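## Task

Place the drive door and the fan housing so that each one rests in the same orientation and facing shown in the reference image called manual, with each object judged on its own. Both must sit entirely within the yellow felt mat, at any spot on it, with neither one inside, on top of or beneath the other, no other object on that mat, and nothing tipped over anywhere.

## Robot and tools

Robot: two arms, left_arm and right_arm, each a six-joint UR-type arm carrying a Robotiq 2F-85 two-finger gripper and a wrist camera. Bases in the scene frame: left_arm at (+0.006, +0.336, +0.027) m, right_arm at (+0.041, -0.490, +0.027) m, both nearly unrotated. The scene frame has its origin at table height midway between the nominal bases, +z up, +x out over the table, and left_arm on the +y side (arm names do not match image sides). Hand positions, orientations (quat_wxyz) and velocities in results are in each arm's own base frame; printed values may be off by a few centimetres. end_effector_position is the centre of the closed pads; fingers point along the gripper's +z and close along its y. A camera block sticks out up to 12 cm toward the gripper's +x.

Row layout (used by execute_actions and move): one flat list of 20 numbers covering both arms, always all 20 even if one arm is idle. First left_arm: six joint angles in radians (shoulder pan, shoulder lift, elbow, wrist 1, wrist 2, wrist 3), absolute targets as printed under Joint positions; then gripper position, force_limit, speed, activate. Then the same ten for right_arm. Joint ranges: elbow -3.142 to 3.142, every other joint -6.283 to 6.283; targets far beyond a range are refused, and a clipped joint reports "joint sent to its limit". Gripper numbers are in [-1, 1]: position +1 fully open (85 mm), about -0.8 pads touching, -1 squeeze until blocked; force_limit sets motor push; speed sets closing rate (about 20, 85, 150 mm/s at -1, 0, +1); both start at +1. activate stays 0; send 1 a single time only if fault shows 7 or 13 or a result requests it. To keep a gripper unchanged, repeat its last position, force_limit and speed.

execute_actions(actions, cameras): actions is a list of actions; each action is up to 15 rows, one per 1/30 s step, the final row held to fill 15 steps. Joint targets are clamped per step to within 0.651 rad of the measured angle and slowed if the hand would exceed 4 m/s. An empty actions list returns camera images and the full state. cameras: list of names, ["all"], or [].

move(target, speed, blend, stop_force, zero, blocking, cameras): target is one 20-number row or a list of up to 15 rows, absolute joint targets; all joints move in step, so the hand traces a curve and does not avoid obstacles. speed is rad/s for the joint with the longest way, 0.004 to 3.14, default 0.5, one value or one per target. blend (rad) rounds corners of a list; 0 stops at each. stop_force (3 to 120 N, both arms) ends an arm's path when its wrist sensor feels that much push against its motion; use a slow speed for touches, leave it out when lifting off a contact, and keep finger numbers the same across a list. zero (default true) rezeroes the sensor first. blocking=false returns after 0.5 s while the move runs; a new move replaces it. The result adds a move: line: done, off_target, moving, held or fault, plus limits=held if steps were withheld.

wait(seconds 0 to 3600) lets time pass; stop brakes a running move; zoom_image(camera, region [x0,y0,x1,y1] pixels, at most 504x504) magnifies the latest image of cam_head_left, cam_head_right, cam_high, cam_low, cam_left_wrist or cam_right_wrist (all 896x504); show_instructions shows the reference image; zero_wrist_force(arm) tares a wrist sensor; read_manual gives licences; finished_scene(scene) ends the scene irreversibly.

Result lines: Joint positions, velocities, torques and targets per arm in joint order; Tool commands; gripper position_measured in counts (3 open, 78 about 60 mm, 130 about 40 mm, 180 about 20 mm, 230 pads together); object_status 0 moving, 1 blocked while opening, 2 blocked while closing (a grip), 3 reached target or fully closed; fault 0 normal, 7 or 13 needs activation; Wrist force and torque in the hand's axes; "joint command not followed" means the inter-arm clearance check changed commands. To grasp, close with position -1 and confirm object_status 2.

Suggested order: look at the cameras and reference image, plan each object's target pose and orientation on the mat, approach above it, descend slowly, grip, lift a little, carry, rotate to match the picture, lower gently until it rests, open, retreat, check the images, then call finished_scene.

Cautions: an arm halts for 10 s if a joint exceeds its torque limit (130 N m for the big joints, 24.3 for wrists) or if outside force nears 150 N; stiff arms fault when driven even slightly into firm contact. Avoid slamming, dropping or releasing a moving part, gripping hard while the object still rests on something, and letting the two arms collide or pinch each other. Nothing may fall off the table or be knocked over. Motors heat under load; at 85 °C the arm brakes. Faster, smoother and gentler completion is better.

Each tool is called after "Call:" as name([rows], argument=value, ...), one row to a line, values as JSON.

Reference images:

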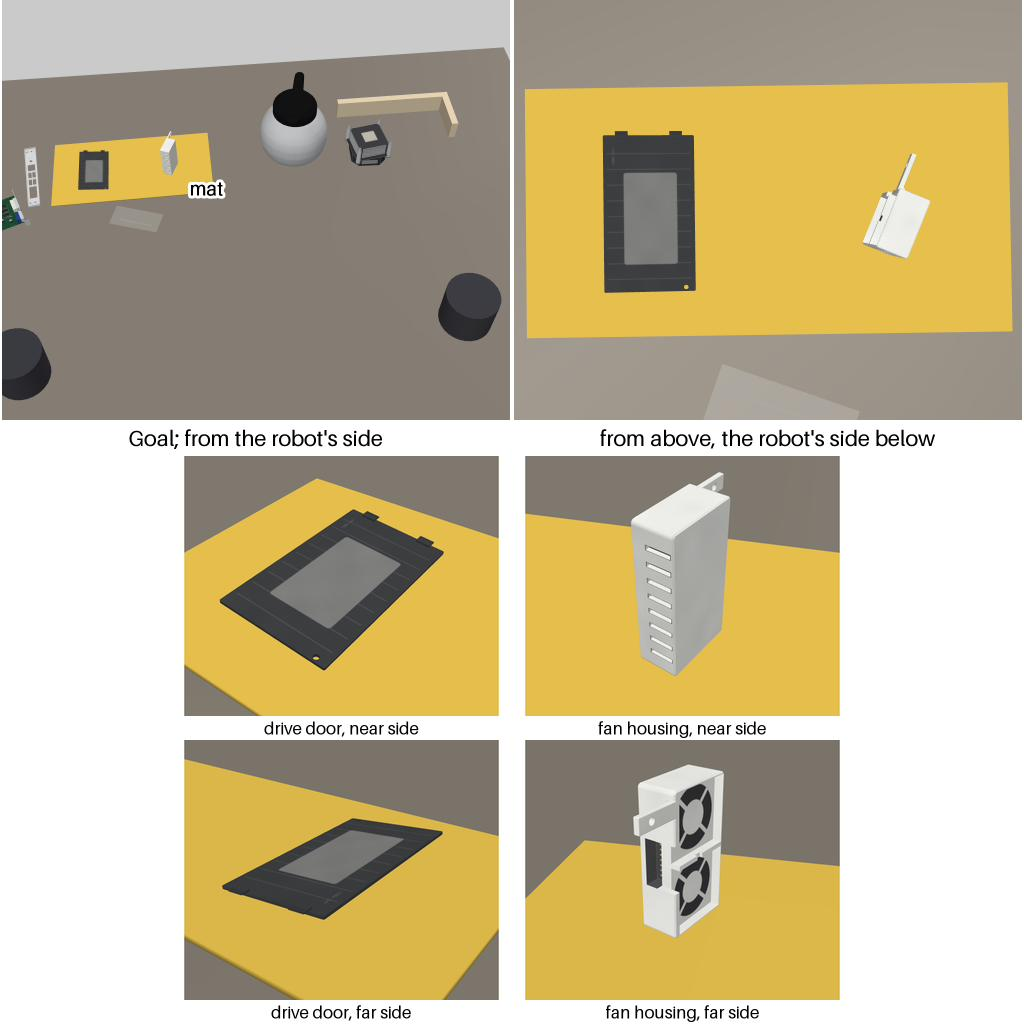

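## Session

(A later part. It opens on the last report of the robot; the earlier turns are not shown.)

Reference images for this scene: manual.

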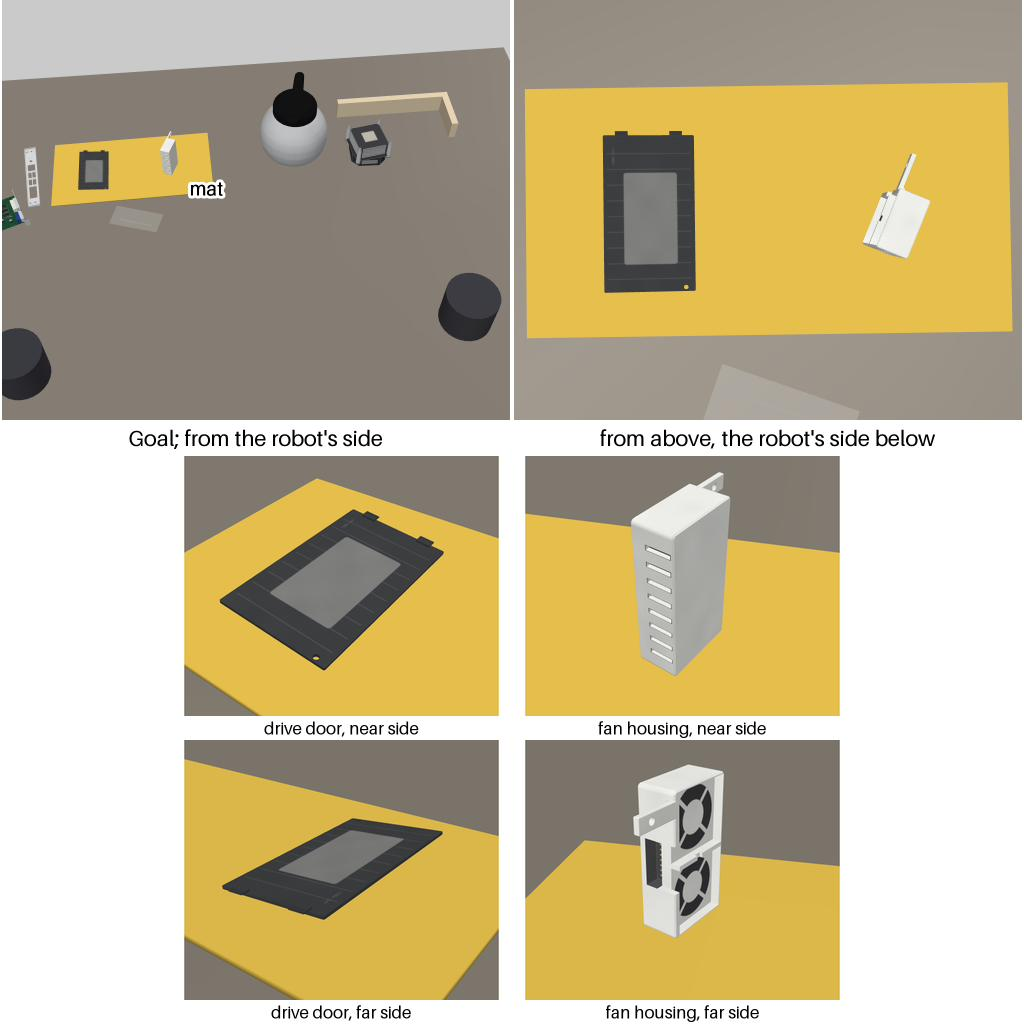

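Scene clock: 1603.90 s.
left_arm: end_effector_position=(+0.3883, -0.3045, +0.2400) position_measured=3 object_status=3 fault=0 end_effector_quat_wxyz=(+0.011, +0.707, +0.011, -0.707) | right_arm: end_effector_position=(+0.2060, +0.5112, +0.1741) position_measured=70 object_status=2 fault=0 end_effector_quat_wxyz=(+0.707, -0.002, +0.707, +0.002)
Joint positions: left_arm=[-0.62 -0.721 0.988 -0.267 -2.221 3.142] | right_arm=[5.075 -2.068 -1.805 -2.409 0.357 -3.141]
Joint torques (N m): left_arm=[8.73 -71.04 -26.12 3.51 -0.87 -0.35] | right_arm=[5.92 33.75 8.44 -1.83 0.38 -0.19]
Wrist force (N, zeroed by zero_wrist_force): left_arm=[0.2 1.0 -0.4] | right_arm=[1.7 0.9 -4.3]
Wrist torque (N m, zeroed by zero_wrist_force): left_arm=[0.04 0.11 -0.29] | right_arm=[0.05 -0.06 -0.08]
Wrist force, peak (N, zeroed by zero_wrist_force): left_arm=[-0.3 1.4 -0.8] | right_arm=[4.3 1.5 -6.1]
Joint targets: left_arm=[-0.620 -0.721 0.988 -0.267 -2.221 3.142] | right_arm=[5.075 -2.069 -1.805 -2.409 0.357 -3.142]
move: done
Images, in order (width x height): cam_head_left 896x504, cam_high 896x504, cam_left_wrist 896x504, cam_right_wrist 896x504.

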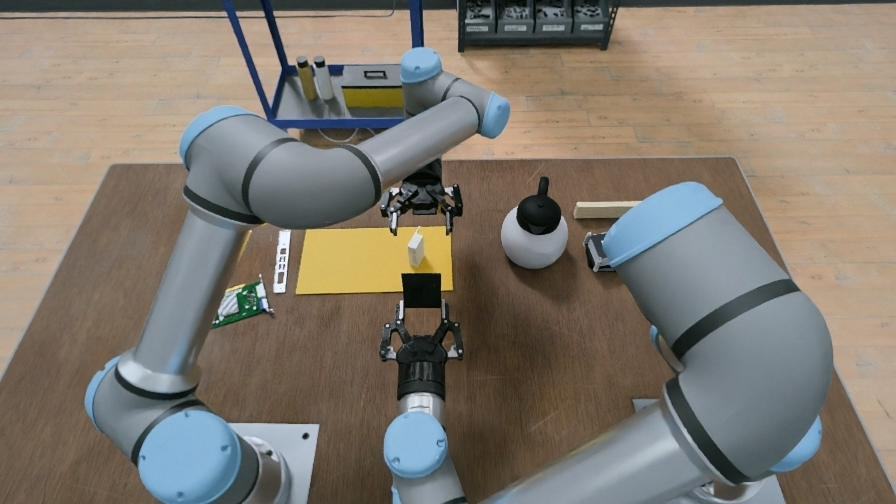

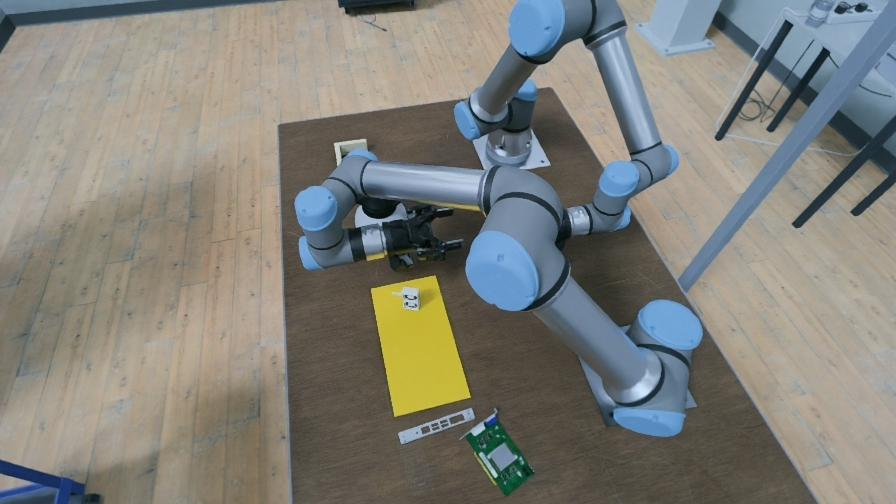

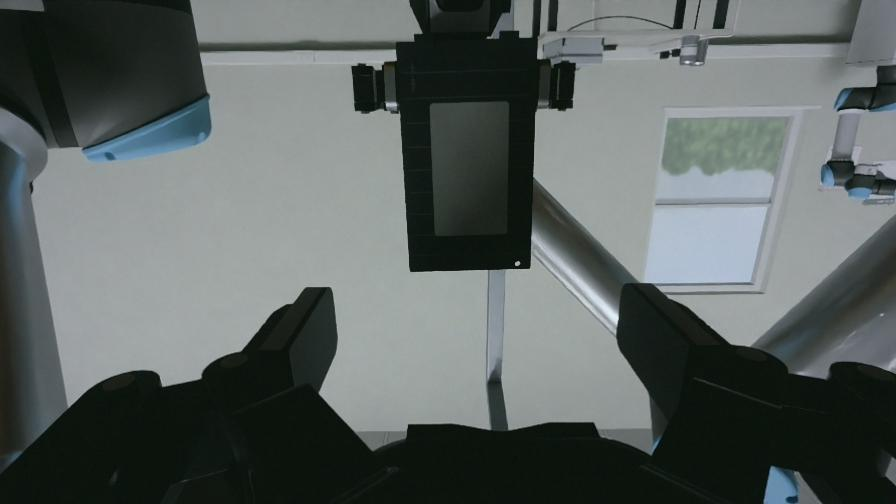

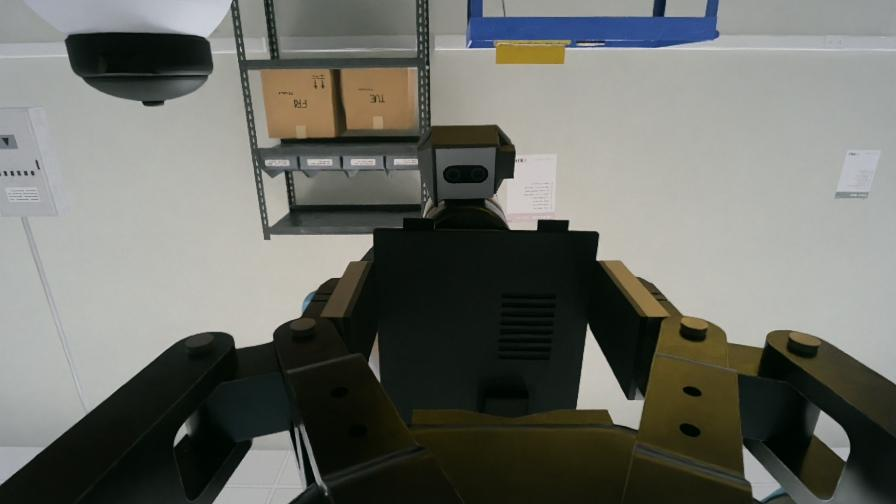

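Call:
move(target=[-0.684006,-0.874705,1.231346,-0.356641,-2.284803,3.1206,1,-0.5,0,0,5.075476,-2.068641,-1.80522,-2.409324,0.357087,-3.141593,-1,-0.5,-1,0], speed=0.25, cameras=["cam_left_wrist"])

Call:
zoom_image(camera="cam_left_wrist", region=[300, 0, 660, 360])

Scene clock: 1631.00 s.
left_arm: end_effector_position=(+0.3234, -0.3089, +0.2520) position_measured=3 object_status=3 fault=0 end_effector_quat_wxyz=(+0.003, +0.707, +0.018, -0.707) | right_arm: end_effector_position=(+0.2059, +0.5113, +0.1740) position_measured=70 object_status=2 fault=0 end_effector_quat_wxyz=(+0.707, -0.002, +0.707, +0.002)
Joint positions: left_arm=[-0.684 -0.875 1.231 -0.357 -2.285 3.121] | right_arm=[5.075 -2.069 -1.805 -2.409 0.357 -3.142]
Joint torques (N m): left_arm=[8.89 -44.28 -20.4 4.59 2.62 1.56] | right_arm=[6.2 33.36 8.04 0.61 -1.58 -0.98]
Wrist force (N, zeroed by zero_wrist_force): left_arm=[-0.1 0.2 -1.3] | right_arm=[2.0 0.8 -4.2]
Wrist torque (N m, zeroed by zero_wrist_force): left_arm=[-0.10 0.19 -0.20] | right_arm=[0.05 -0.10 -0.07]
Wrist force, peak (N, zeroed by zero_wrist_force): left_arm=[-0.2 1.3 -1.5] | right_arm=[2.0 0.9 -4.5]
Joint targets: left_arm=[-0.684 -0.875 1.231 -0.357 -2.285 3.121] | right_arm=[5.075 -2.069 -1.805 -2.409 0.357 -3.142]
move: done

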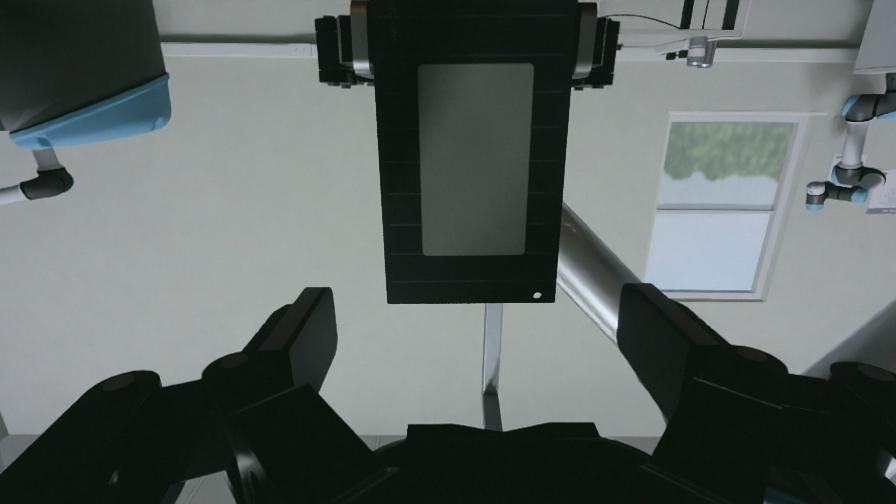

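Scaled by 1.400 from the camera's image (finer frame: 1280x720).

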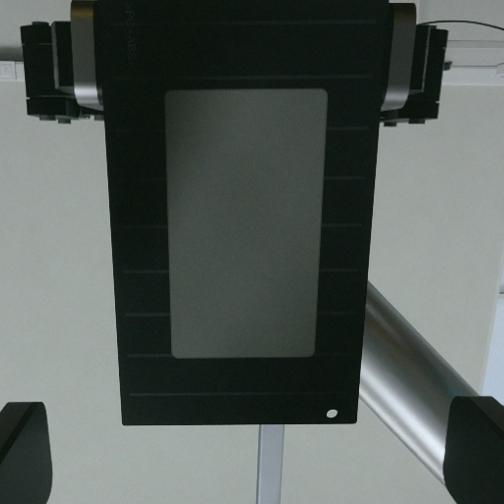

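Call:
move(target=[-0.712075,-0.923762,1.329774,-0.406012,-2.312871,3.1206,1,-0.5,0,0,5.075476,-2.068641,-1.80522,-2.409324,0.357087,-3.141593,-1,-0.5,-1,0], speed=0.07, stop_force=6, cameras=["cam_left_wrist","cam_right_wrist"])

Call:
zoom_image(camera="cam_left_wrist", region=[300, 60, 660, 420])

Scene clock: 1653.00 s.
left_arm: end_effector_position=(+0.2969, -0.3096, +0.2470) position_measured=3 object_status=3 fault=0 end_effector_quat_wxyz=(+0.003, +0.707, +0.018, -0.707) | right_arm: end_effector_position=(+0.2059, +0.5113, +0.1740) position_measured=70 object_status=2 fault=0 end_effector_quat_wxyz=(+0.707, -0.002, +0.707, +0.002)
Joint positions: left_arm=[-0.712 -0.924 1.33 -0.406 -2.313 3.121] | right_arm=[5.075 -2.069 -1.805 -2.409 0.357 -3.142]
Joint torques (N m): left_arm=[9.26 -38.75 -29.63 4.65 2.8 1.86] | right_arm=[6.41 34.82 7.99 0.37 -1.41 -0.93]
Wrist force (N, zeroed by zero_wrist_force): left_arm=[-0.3 0.2 -1.2] | right_arm=[1.8 1.0 -4.3]
Wrist torque (N m, zeroed by zero_wrist_force): left_arm=[-0.09 0.23 -0.20] | right_arm=[0.06 -0.08 -0.08]
Wrist force, peak (N, zeroed by zero_wrist_force): left_arm=[-0.1 0.0 -1.7] | right_arm=[1.9 1.1 -4.5]
Joint targets: left_arm=[-0.712 -0.924 1.330 -0.406 -2.313 3.121] | right_arm=[5.075 -2.069 -1.805 -2.409 0.357 -3.142]
move: done

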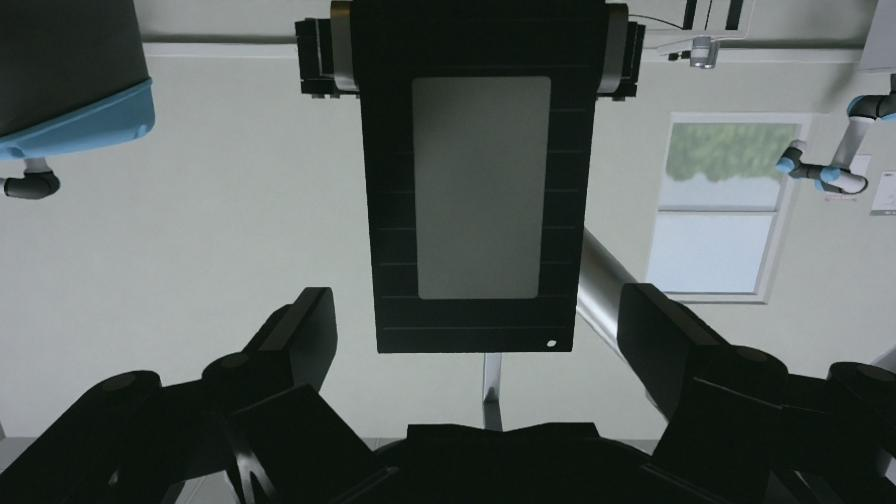

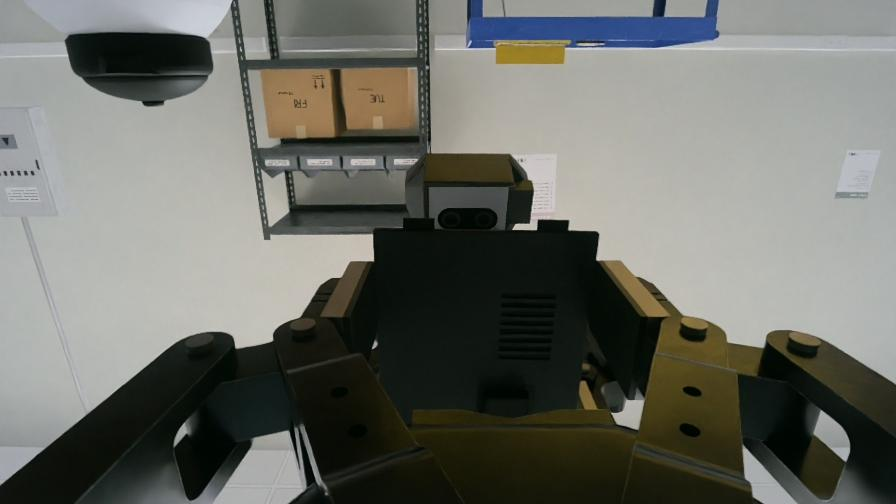

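Scaled by 1.400 from the camera's image (finer frame: 1280x720).

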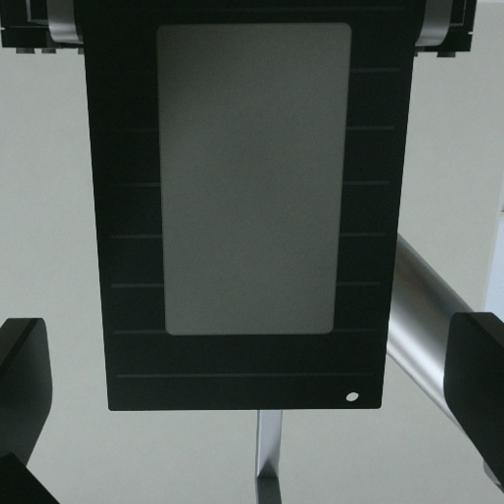

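Call:
move([
  [-0.712842,-0.925138,1.332128,-0.40699,-2.313639,3.1206,1,-0.5,0,0,5.075476,-2.068641,-1.80522,-2.409324,0.357087,-3.141593,-1,-0.5,-1,0],
  [-0.712842,-0.925138,1.332128,-0.40699,-2.313639,3.1206,-1,-1,-1,0,5.075476,-2.068641,-1.80522,-2.409324,0.357087,-3.141593,-1,-0.5,-1,0],
], speed=0.05, cameras=["cam_left_wrist","cam_right_wrist"])

Scene clock: 1667.37 s.
left_arm: end_effector_position=(+0.2962, -0.3097, +0.2470) position_measured=69 object_status=0 fault=0 end_effector_quat_wxyz=(+0.003, +0.707, +0.018, -0.707) | right_arm: end_effector_position=(+0.2059, +0.5113, +0.1740) position_measured=70 object_status=2 fault=0 end_effector_quat_wxyz=(+0.707, -0.002, +0.707, +0.002)
Joint positions: left_arm=[-0.713 -0.925 1.332 -0.407 -2.314 3.121] | right_arm=[5.075 -2.069 -1.805 -2.409 0.357 -3.142]
Joint torques (N m): left_arm=[-7.19 -63.11 -28.67 -0.5 -2.72 1.7] | right_arm=[6.87 35.01 8.73 0.46 -1.62 -0.85]
Wrist force (N, zeroed by zero_wrist_force): left_arm=[-0.2 0.6 -1.4] | right_arm=[2.0 1.0 -4.6]
Wrist torque (N m, zeroed by zero_wrist_force): left_arm=[-0.06 0.22 -0.18] | right_arm=[0.05 -0.10 -0.07]
Wrist force, peak (N, zeroed by zero_wrist_force): left_arm=[-0.6 0.7 -1.6] | right_arm=[2.1 0.9 -4.6]
Joint targets: left_arm=[-0.713 -0.925 1.332 -0.407 -2.314 3.121] | right_arm=[5.075 -2.069 -1.805 -2.409 0.357 -3.142]
move: done

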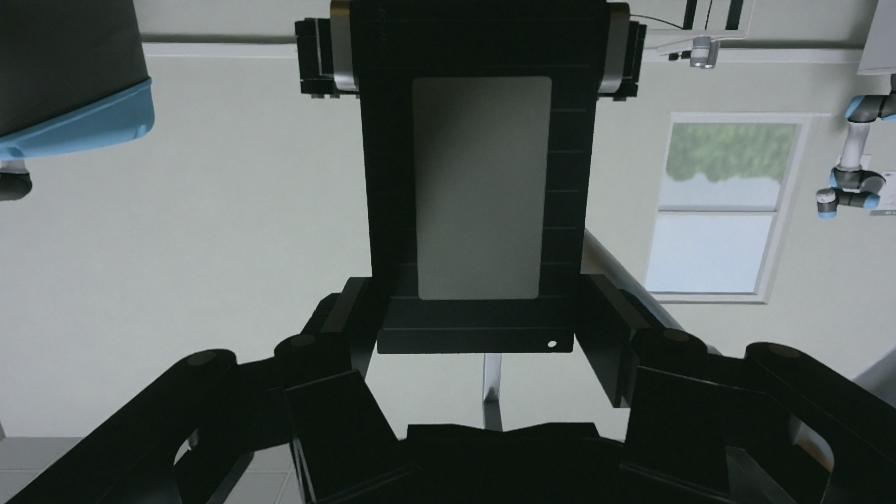

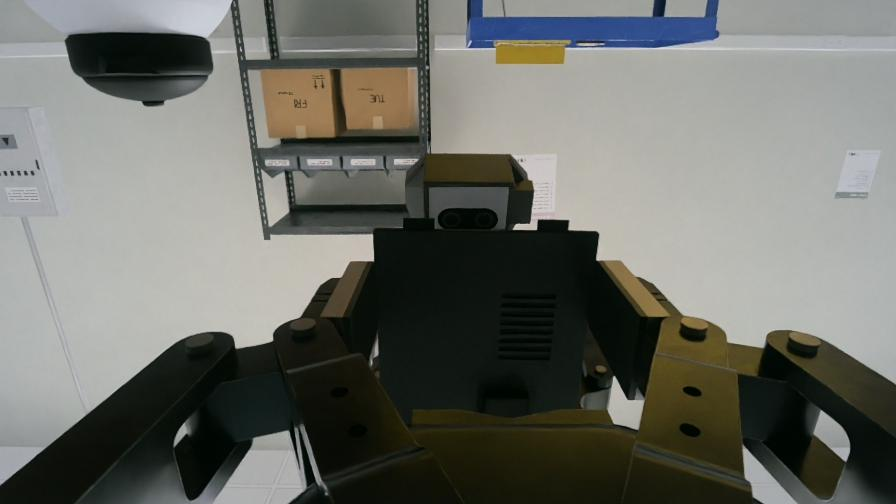

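Call:
zoom_image(camera="cam_left_wrist", region=[300, 240, 660, 420])

Scaled by 1.400 from the camera's image (finer frame: 1280x720).

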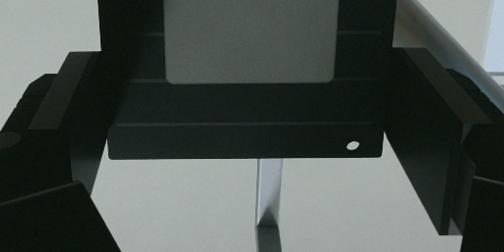

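Call:
move([
  [-0.712842,-0.925138,1.332128,-0.40699,-2.313639,3.1206,-1,-1,-1,0,5.075476,-2.068641,-1.80522,-2.409324,0.357087,-3.141593,0.8,-0.5,-1,0],
  [-0.712842,-0.925138,1.332128,-0.40699,-2.313639,3.1206,-1,-1,-1,0,5.185641,-2.085541,-1.776447,-2.421197,0.467252,-3.141593,0.8,-0.5,-1,0],
], speed=[0.05,0.12], cameras=["cam_left_wrist","cam_right_wrist","cam_head_left"])

Scene clock: 1710.63 s.
left_arm: end_effector_position=(+0.2962, -0.3097, +0.2470) position_measured=69 object_status=2 fault=0 end_effector_quat_wxyz=(+0.003, +0.707, +0.018, -0.707) | right_arm: end_effector_position=(+0.1459, +0.5109, +0.1740) position_measured=28 object_status=3 fault=0 end_effector_quat_wxyz=(+0.707, -0.002, +0.707, +0.002) end_effector_velocity=(+0.002, +0.000, +0.000) end_effector_angular_velocity=(-0.003, -0.001, +0.002)
Joint positions: left_arm=[-0.713 -0.925 1.332 -0.407 -2.314 3.121] | right_arm=[5.186 -2.086 -1.776 -2.421 0.467 -3.142]
Joint velocities: left_arm=[within noise] | right_arm=[-0.003 0 -0.002 -0.001 -0.005 0]
Joint torques (N m): left_arm=[-7.17 -62.3 -28.72 0.07 -2.44 1.67] | right_arm=[-5.6 48.73 7.07 -0.88 -2.17 -0.72]
Wrist force (N, zeroed by zero_wrist_force): left_arm=[-0.2 0.3 -1.3] | right_arm=[1.7 1.0 -4.4]
Wrist torque (N m, zeroed by zero_wrist_force): left_arm=[-0.08 0.25 -0.20] | right_arm=[0.06 -0.08 -0.07]
Wrist force, peak (N, zeroed by zero_wrist_force): left_arm=[-0.8 0.8 -1.6] | right_arm=[1.7 1.0 -5.3]
Joint targets: left_arm=[-0.713 -0.925 1.332 -0.407 -2.314 3.121] | right_arm=[5.186 -2.086 -1.776 -2.421 0.467 -3.142]
move: done
Images, in order (width x height): cam_head_left 896x504, cam_left_wrist 896x504, cam_right_wrist 896x504.

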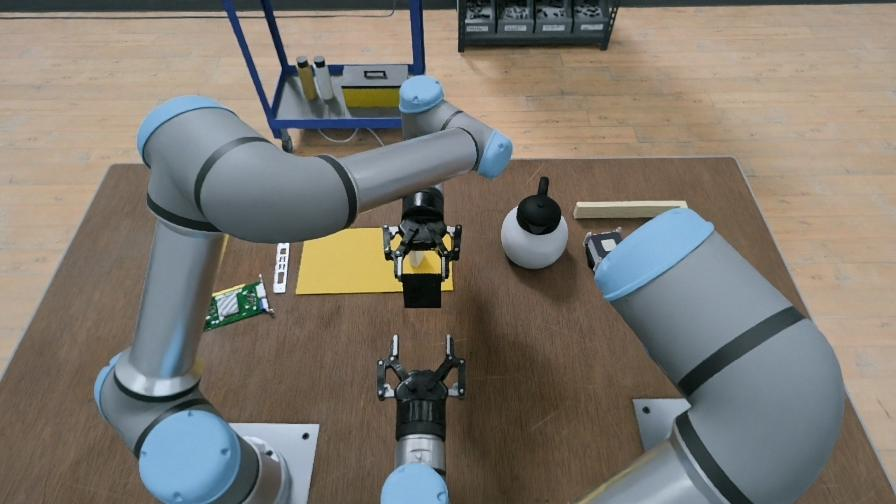

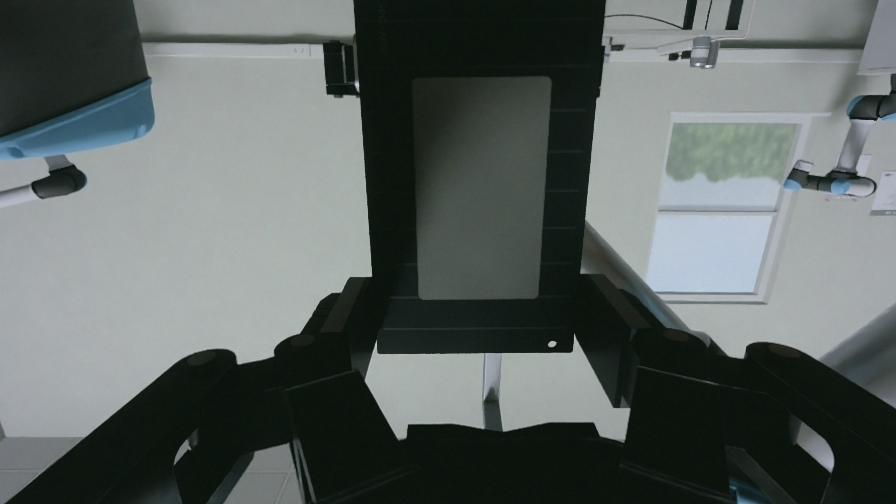

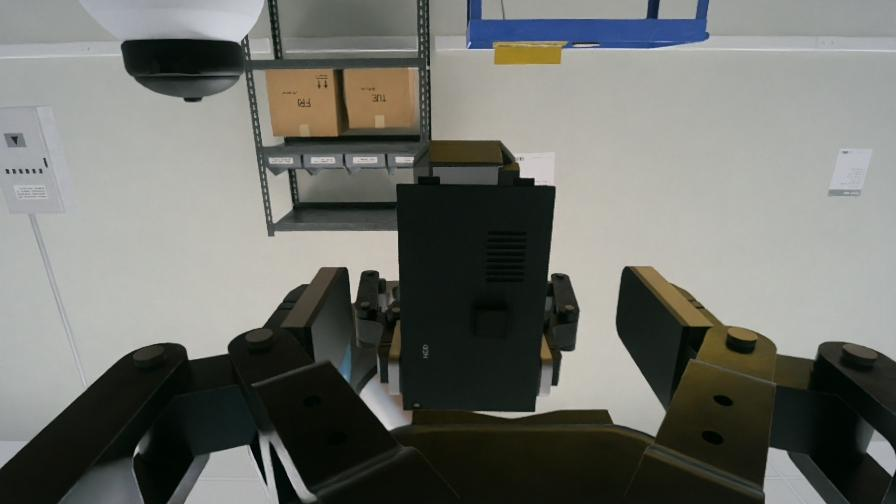

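Call:
move([
  [-0.649747,-0.794572,1.10298,-0.308408,-2.250544,3.1206,-1,-1,-1,0,5.185641,-2.085541,-1.776447,-2.421197,0.467252,-3.141593,0.8,-0.5,-1,0],
  [-0.475749,-1.644014,1.980148,-1.90693,-1.570796,2.635844,-1,-1,-1,0,5.185641,-2.085541,-1.776447,-2.421197,0.467252,-3.141593,0.8,-0.5,-1,0],
  [-0.475749,-1.384708,2.228974,-2.415062,-1.570796,2.635844,-1,-1,-1,0,5.185641,-2.085541,-1.776447,-2.421197,0.467252,-3.141593,0.8,-0.5,-1,0],
], speed=[0.2,0.6,0.3], blend=[0.03,0.1,0], cameras=["cam_left_wrist","cam_head_left","cam_low","cam_high"])

Scene clock: 1734.97 s.
left_arm: end_effector_position=(+0.4511, -0.0825, +0.0300) position_measured=69 object_status=2 fault=0 end_effector_quat_wxyz=(+0.000, +1.000, +0.015, +0.000) | right_arm: end_effector_position=(+0.1459, +0.5109, +0.1740) position_measured=28 object_status=3 fault=0 end_effector_quat_wxyz=(+0.707, -0.002, +0.707, +0.002)
Joint positions: left_arm=[-0.476 -1.385 2.229 -2.415 -1.571 2.636] | right_arm=[5.186 -2.086 -1.776 -2.421 0.467 -3.142]
Joint torques (N m): left_arm=[-7.03 -38.76 -25.51 -3.08 -2.63 1.83] | right_arm=[5.03 51.95 9.05 0.39 1.13 -0.85]
Wrist force (N, zeroed by zero_wrist_force): left_arm=[0.4 -0.7 0.6] | right_arm=[1.7 0.9 -4.4]
Wrist torque (N m, zeroed by zero_wrist_force): left_arm=[-0.08 -0.19 -0.01] | right_arm=[0.06 -0.09 -0.07]
Wrist force, peak (N, zeroed by zero_wrist_force): left_arm=[1.5 1.3 -1.6] | right_arm=[1.8 1.0 -4.7]
Joint targets: left_arm=[-0.476 -1.385 2.229 -2.415 -1.571 2.636] | right_arm=[5.186 -2.086 -1.776 -2.421 0.467 -3.142]
move: done
Images, in order (width x height): cam_head_left 896x504, cam_high 896x504, cam_low 896x504, cam_left_wrist 896x504.

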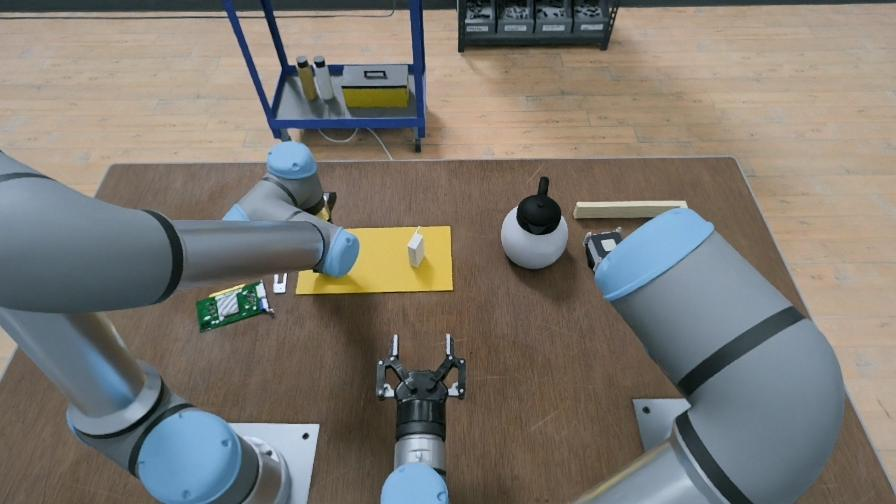

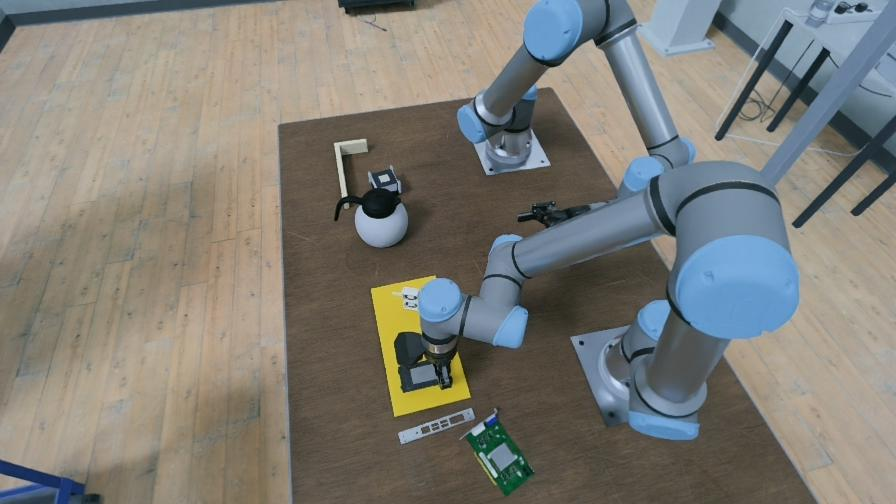

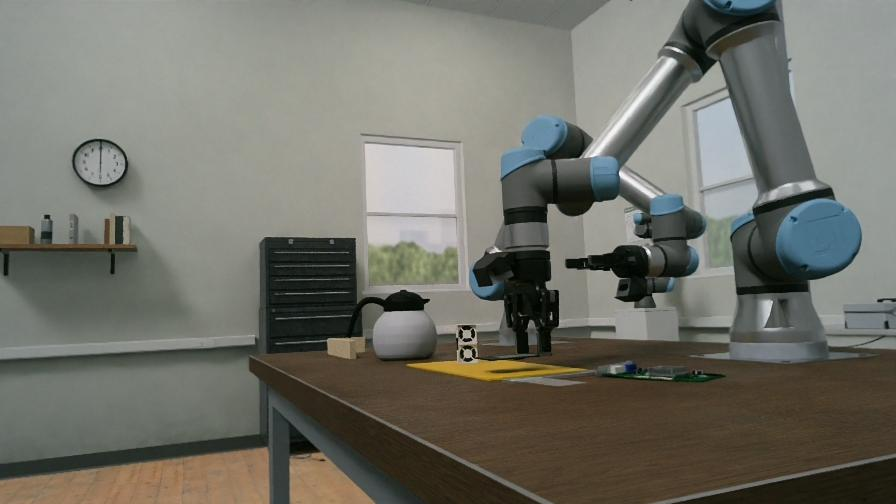

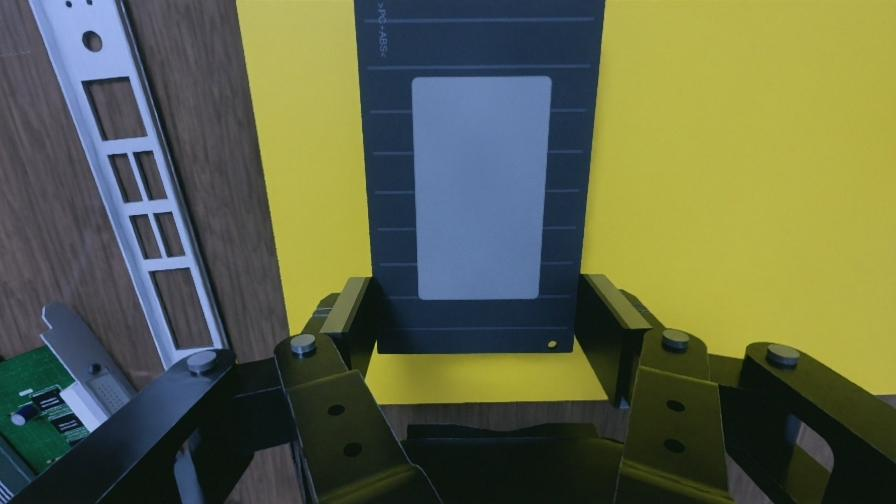

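Call:
move([
  [-0.475749,-1.351,2.2397,-2.4595,-1.570796,2.635844,-1,-1,-1,0,5.185641,-2.085541,-1.776447,-2.421197,0.467252,-3.141593,0.8,-0.5,-1,0],
  [-0.475749,-1.264191,2.267278,-2.573883,-1.570796,2.635844,-1,-1,-1,0,5.185641,-2.085541,-1.776447,-2.421197,0.467252,-3.141593,0.8,-0.5,-1,0],
], speed=[0.037,0.015], stop_force=4, cameras=["cam_left_wrist","cam_low"])

Scene clock: 1746.43 s.
left_arm: end_effector_position=(+0.4520, -0.0829, +0.0084) position_measured=69 object_status=2 fault=0 end_effector_quat_wxyz=(+0.000, +1.000, +0.015, +0.000) | right_arm: end_effector_position=(+0.1459, +0.5109, +0.1740) position_measured=28 object_status=3 fault=0 end_effector_quat_wxyz=(+0.707, -0.002, +0.707, +0.002)
Joint positions: left_arm=[-0.476 -1.333 2.245 -2.483 -1.571 2.636] | right_arm=[5.186 -2.086 -1.776 -2.421 0.467 -3.142]
Joint torques (N m): left_arm=[-1.28 -40.99 -25.68 0.15 -1.64 1.49] | right_arm=[5.07 52.76 8.37 0.19 1.08 -0.69]
Wrist force (N, zeroed by zero_wrist_force): left_arm=[0.2 -0.3 -3.4] | right_arm=[1.5 1.0 -4.4]
Wrist torque (N m, zeroed by zero_wrist_force): left_arm=[-0.05 -0.20 0.04] | right_arm=[0.08 -0.07 -0.07]
Wrist force, peak (N, zeroed by zero_wrist_force): left_arm=[-0.9 -0.8 -5.8] | right_arm=[1.8 1.0 -4.6]
Joint targets: left_arm=[-0.476 -1.333 2.245 -2.483 -1.571 2.636] | right_arm=[5.186 -2.086 -1.776 -2.421 0.467 -3.142]
move: contact (left_arm); path passed 1 of 2 targets; left_arm: the wrist 1 is farthest, 0.091 rad from its target
Images, in order (width x height): cam_low 896x504, cam_left_wrist 896x504.

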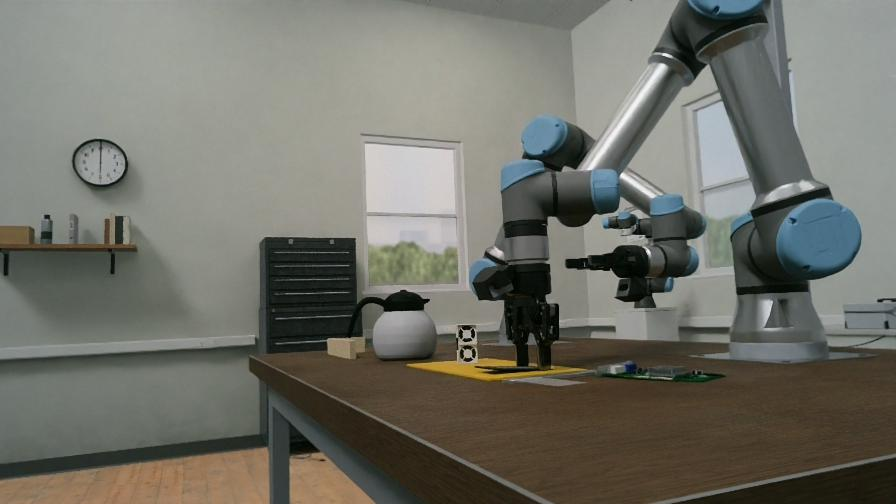

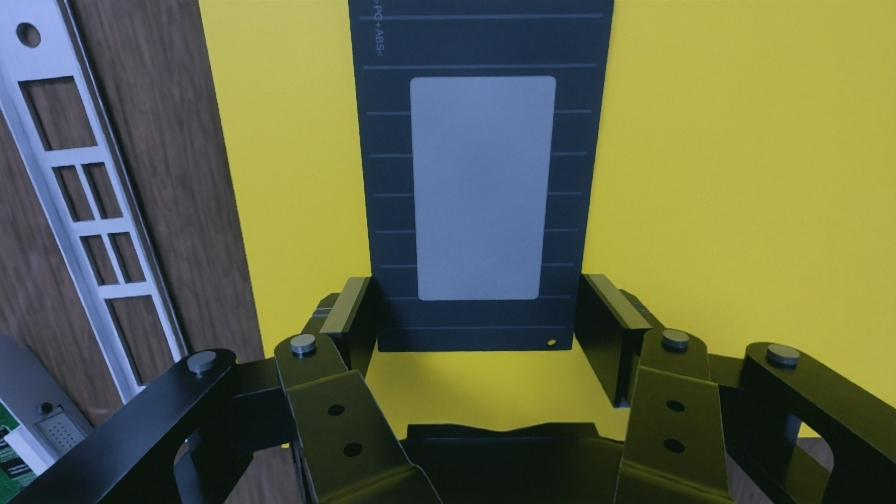

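Call:
move(target=[-0.475749,-1.264191,2.267278,-2.573883,-1.570796,2.635844,-1,-1,-1,0,5.185641,-2.085541,-1.776447,-2.421197,0.467252,-3.141593,0.8,-0.5,-1,0], speed=0.012, stop_force=6, cameras=["cam_left_wrist","cam_low"])

Call:
zoom_image(camera="cam_low", region=[400, 300, 640, 400])

Scene clock: 1751.77 s.
left_arm: end_effector_position=(+0.4521, -0.0830, +0.0080) position_measured=69 object_status=2 fault=0 end_effector_quat_wxyz=(+0.000, +1.000, +0.015, +0.000) | right_arm: end_effector_position=(+0.1459, +0.5109, +0.1740) position_measured=28 object_status=3 fault=0 end_effector_quat_wxyz=(+0.707, -0.002, +0.707, +0.002)
Joint positions: left_arm=[-0.476 -1.332 2.246 -2.485 -1.571 2.636] | right_arm=[5.186 -2.086 -1.776 -2.421 0.467 -3.142]
Joint torques (N m): left_arm=[-0.71 -40.83 -25.51 -0.42 -1.55 1.49] | right_arm=[5.36 52.44 7.91 0.34 0.98 -0.59]
Wrist force (N, zeroed by zero_wrist_force): left_arm=[-1.3 -2.2 -7.1] | right_arm=[1.8 0.9 -4.4]
Wrist torque (N m, zeroed by zero_wrist_force): left_arm=[-0.11 -0.19 0.06] | right_arm=[0.05 -0.10 -0.07]
Wrist force, peak (N, zeroed by zero_wrist_force): left_arm=[-2.5 -2.8 -10.5] | right_arm=[1.9 1.0 -4.6]
Joint targets: left_arm=[-0.476 -1.332 2.246 -2.485 -1.571 2.636] | right_arm=[5.186 -2.086 -1.776 -2.421 0.467 -3.142]
move: contact (left_arm); left_arm: the wrist 1 is farthest, 0.089 rad from its target
Images, in order (width x height): cam_low 896x504, cam_left_wrist 896x504.

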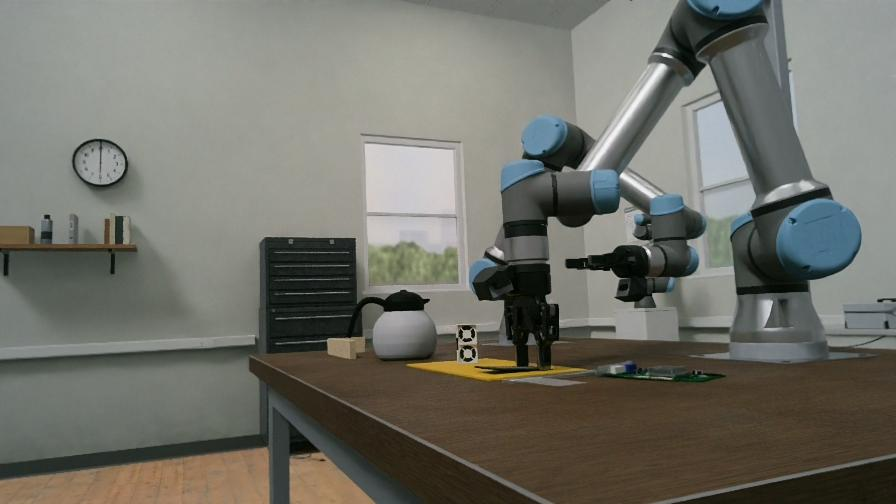

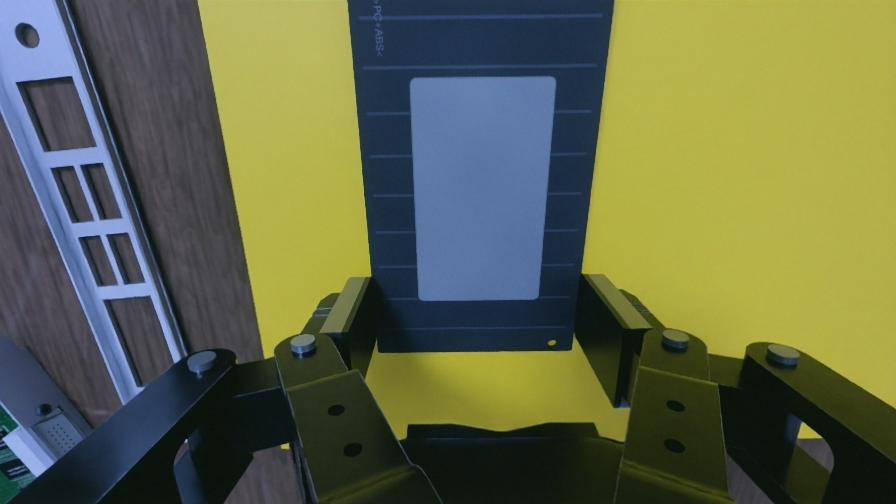

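Scaled by 2.100 from the camera's image (finer frame: 1280x720).

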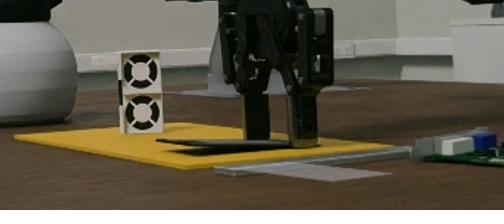

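Call:
move([
  [-0.476,-1.332,2.246,-2.485,-1.571,2.636,0.8,-0.5,-1,0,5.185641,-2.085541,-1.776447,-2.421197,0.467252,-3.141593,0.8,-0.5,-1,0],
  [-0.475749,-1.384708,2.228974,-2.415062,-1.570796,2.635844,0.8,-0.5,-1,0,5.185641,-2.085541,-1.776447,-2.421197,0.467252,-3.141593,0.8,-0.5,-1,0],
  [-0.475749,-1.644014,1.980148,-1.90693,-1.570796,2.635844,0.8,-0.5,-1,0,5.185641,-2.085541,-1.776447,-2.421197,0.467252,-3.141593,0.8,-0.5,-1,0],
], speed=[0.05,0.06,0.4], blend=[0,0.03,0], cameras=["cam_left_wrist","cam_low","cam_head_left","cam_high"])

Scene clock: 1766.23 s.
left_arm: end_effector_position=(+0.4512, -0.0825, +0.2000) position_measured=28 object_status=3 fault=0 end_effector_quat_wxyz=(+0.000, +1.000, +0.015, +0.000) | right_arm: end_effector_position=(+0.1459, +0.5109, +0.1740) position_measured=28 object_status=3 fault=0 end_effector_quat_wxyz=(+0.707, -0.002, +0.707, +0.002)
Joint positions: left_arm=[-0.476 -1.644 1.98 -1.907 -1.571 2.636] | right_arm=[5.186 -2.086 -1.776 -2.421 0.467 -3.142]
Joint torques (N m): left_arm=[1.18 -17.54 -20.76 -1.25 -1.25 1.43] | right_arm=[5.24 51.75 8.41 0.14 1 -0.7]
Wrist force (N, zeroed by zero_wrist_force): left_arm=[0.1 -1.2 0.6] | right_arm=[1.7 0.8 -4.3]
Wrist torque (N m, zeroed by zero_wrist_force): left_arm=[-0.19 -0.14 -0.06] | right_arm=[0.04 -0.09 -0.07]
Wrist force, peak (N, zeroed by zero_wrist_force): left_arm=[-1.4 -1.9 -7.6] | right_arm=[1.8 1.2 -4.6]
Joint targets: left_arm=[-0.476 -1.644 1.980 -1.907 -1.571 2.636] | right_arm=[5.186 -2.086 -1.776 -2.421 0.467 -3.142]
move: done
Images, in order (width x height): cam_head_left 896x504, cam_high 896x504, cam_low 896x504, cam_left_wrist 896x504.

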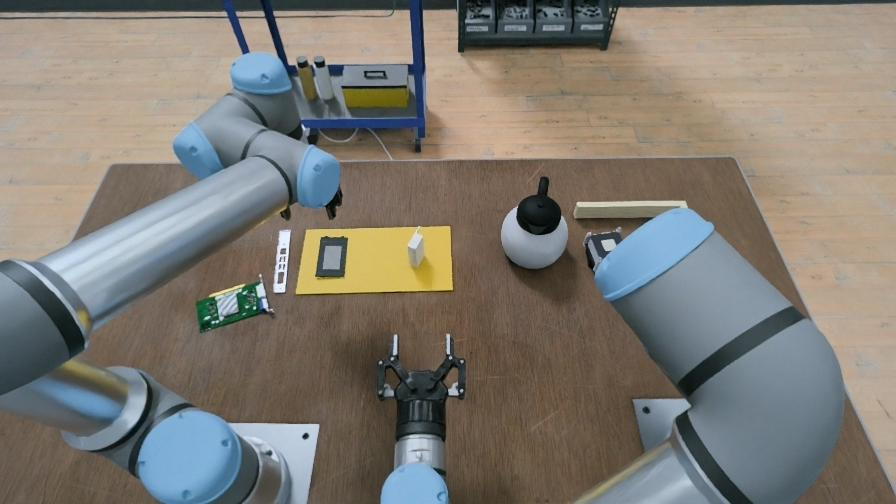

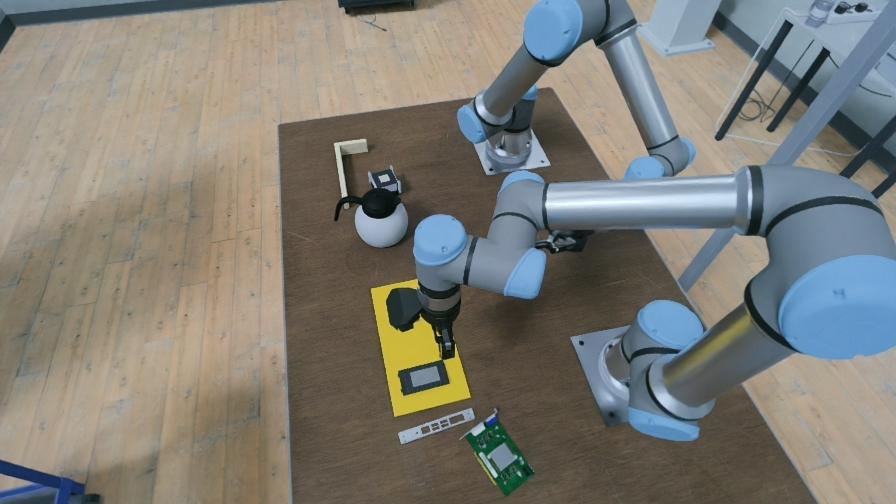

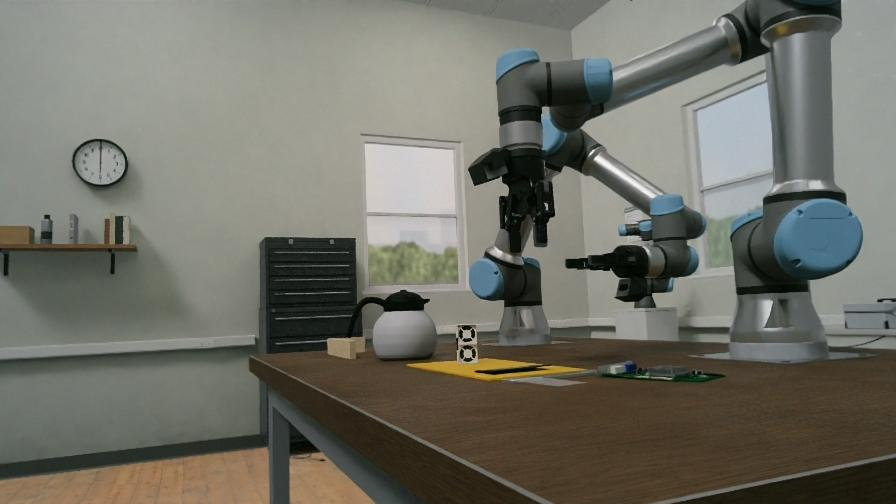

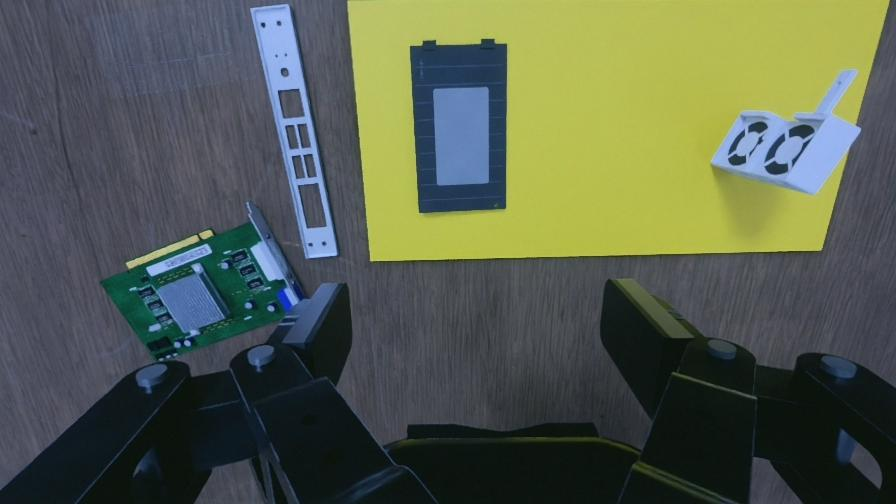

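Call:
finished_scene(scene=2)

The scene is finished: the task was done.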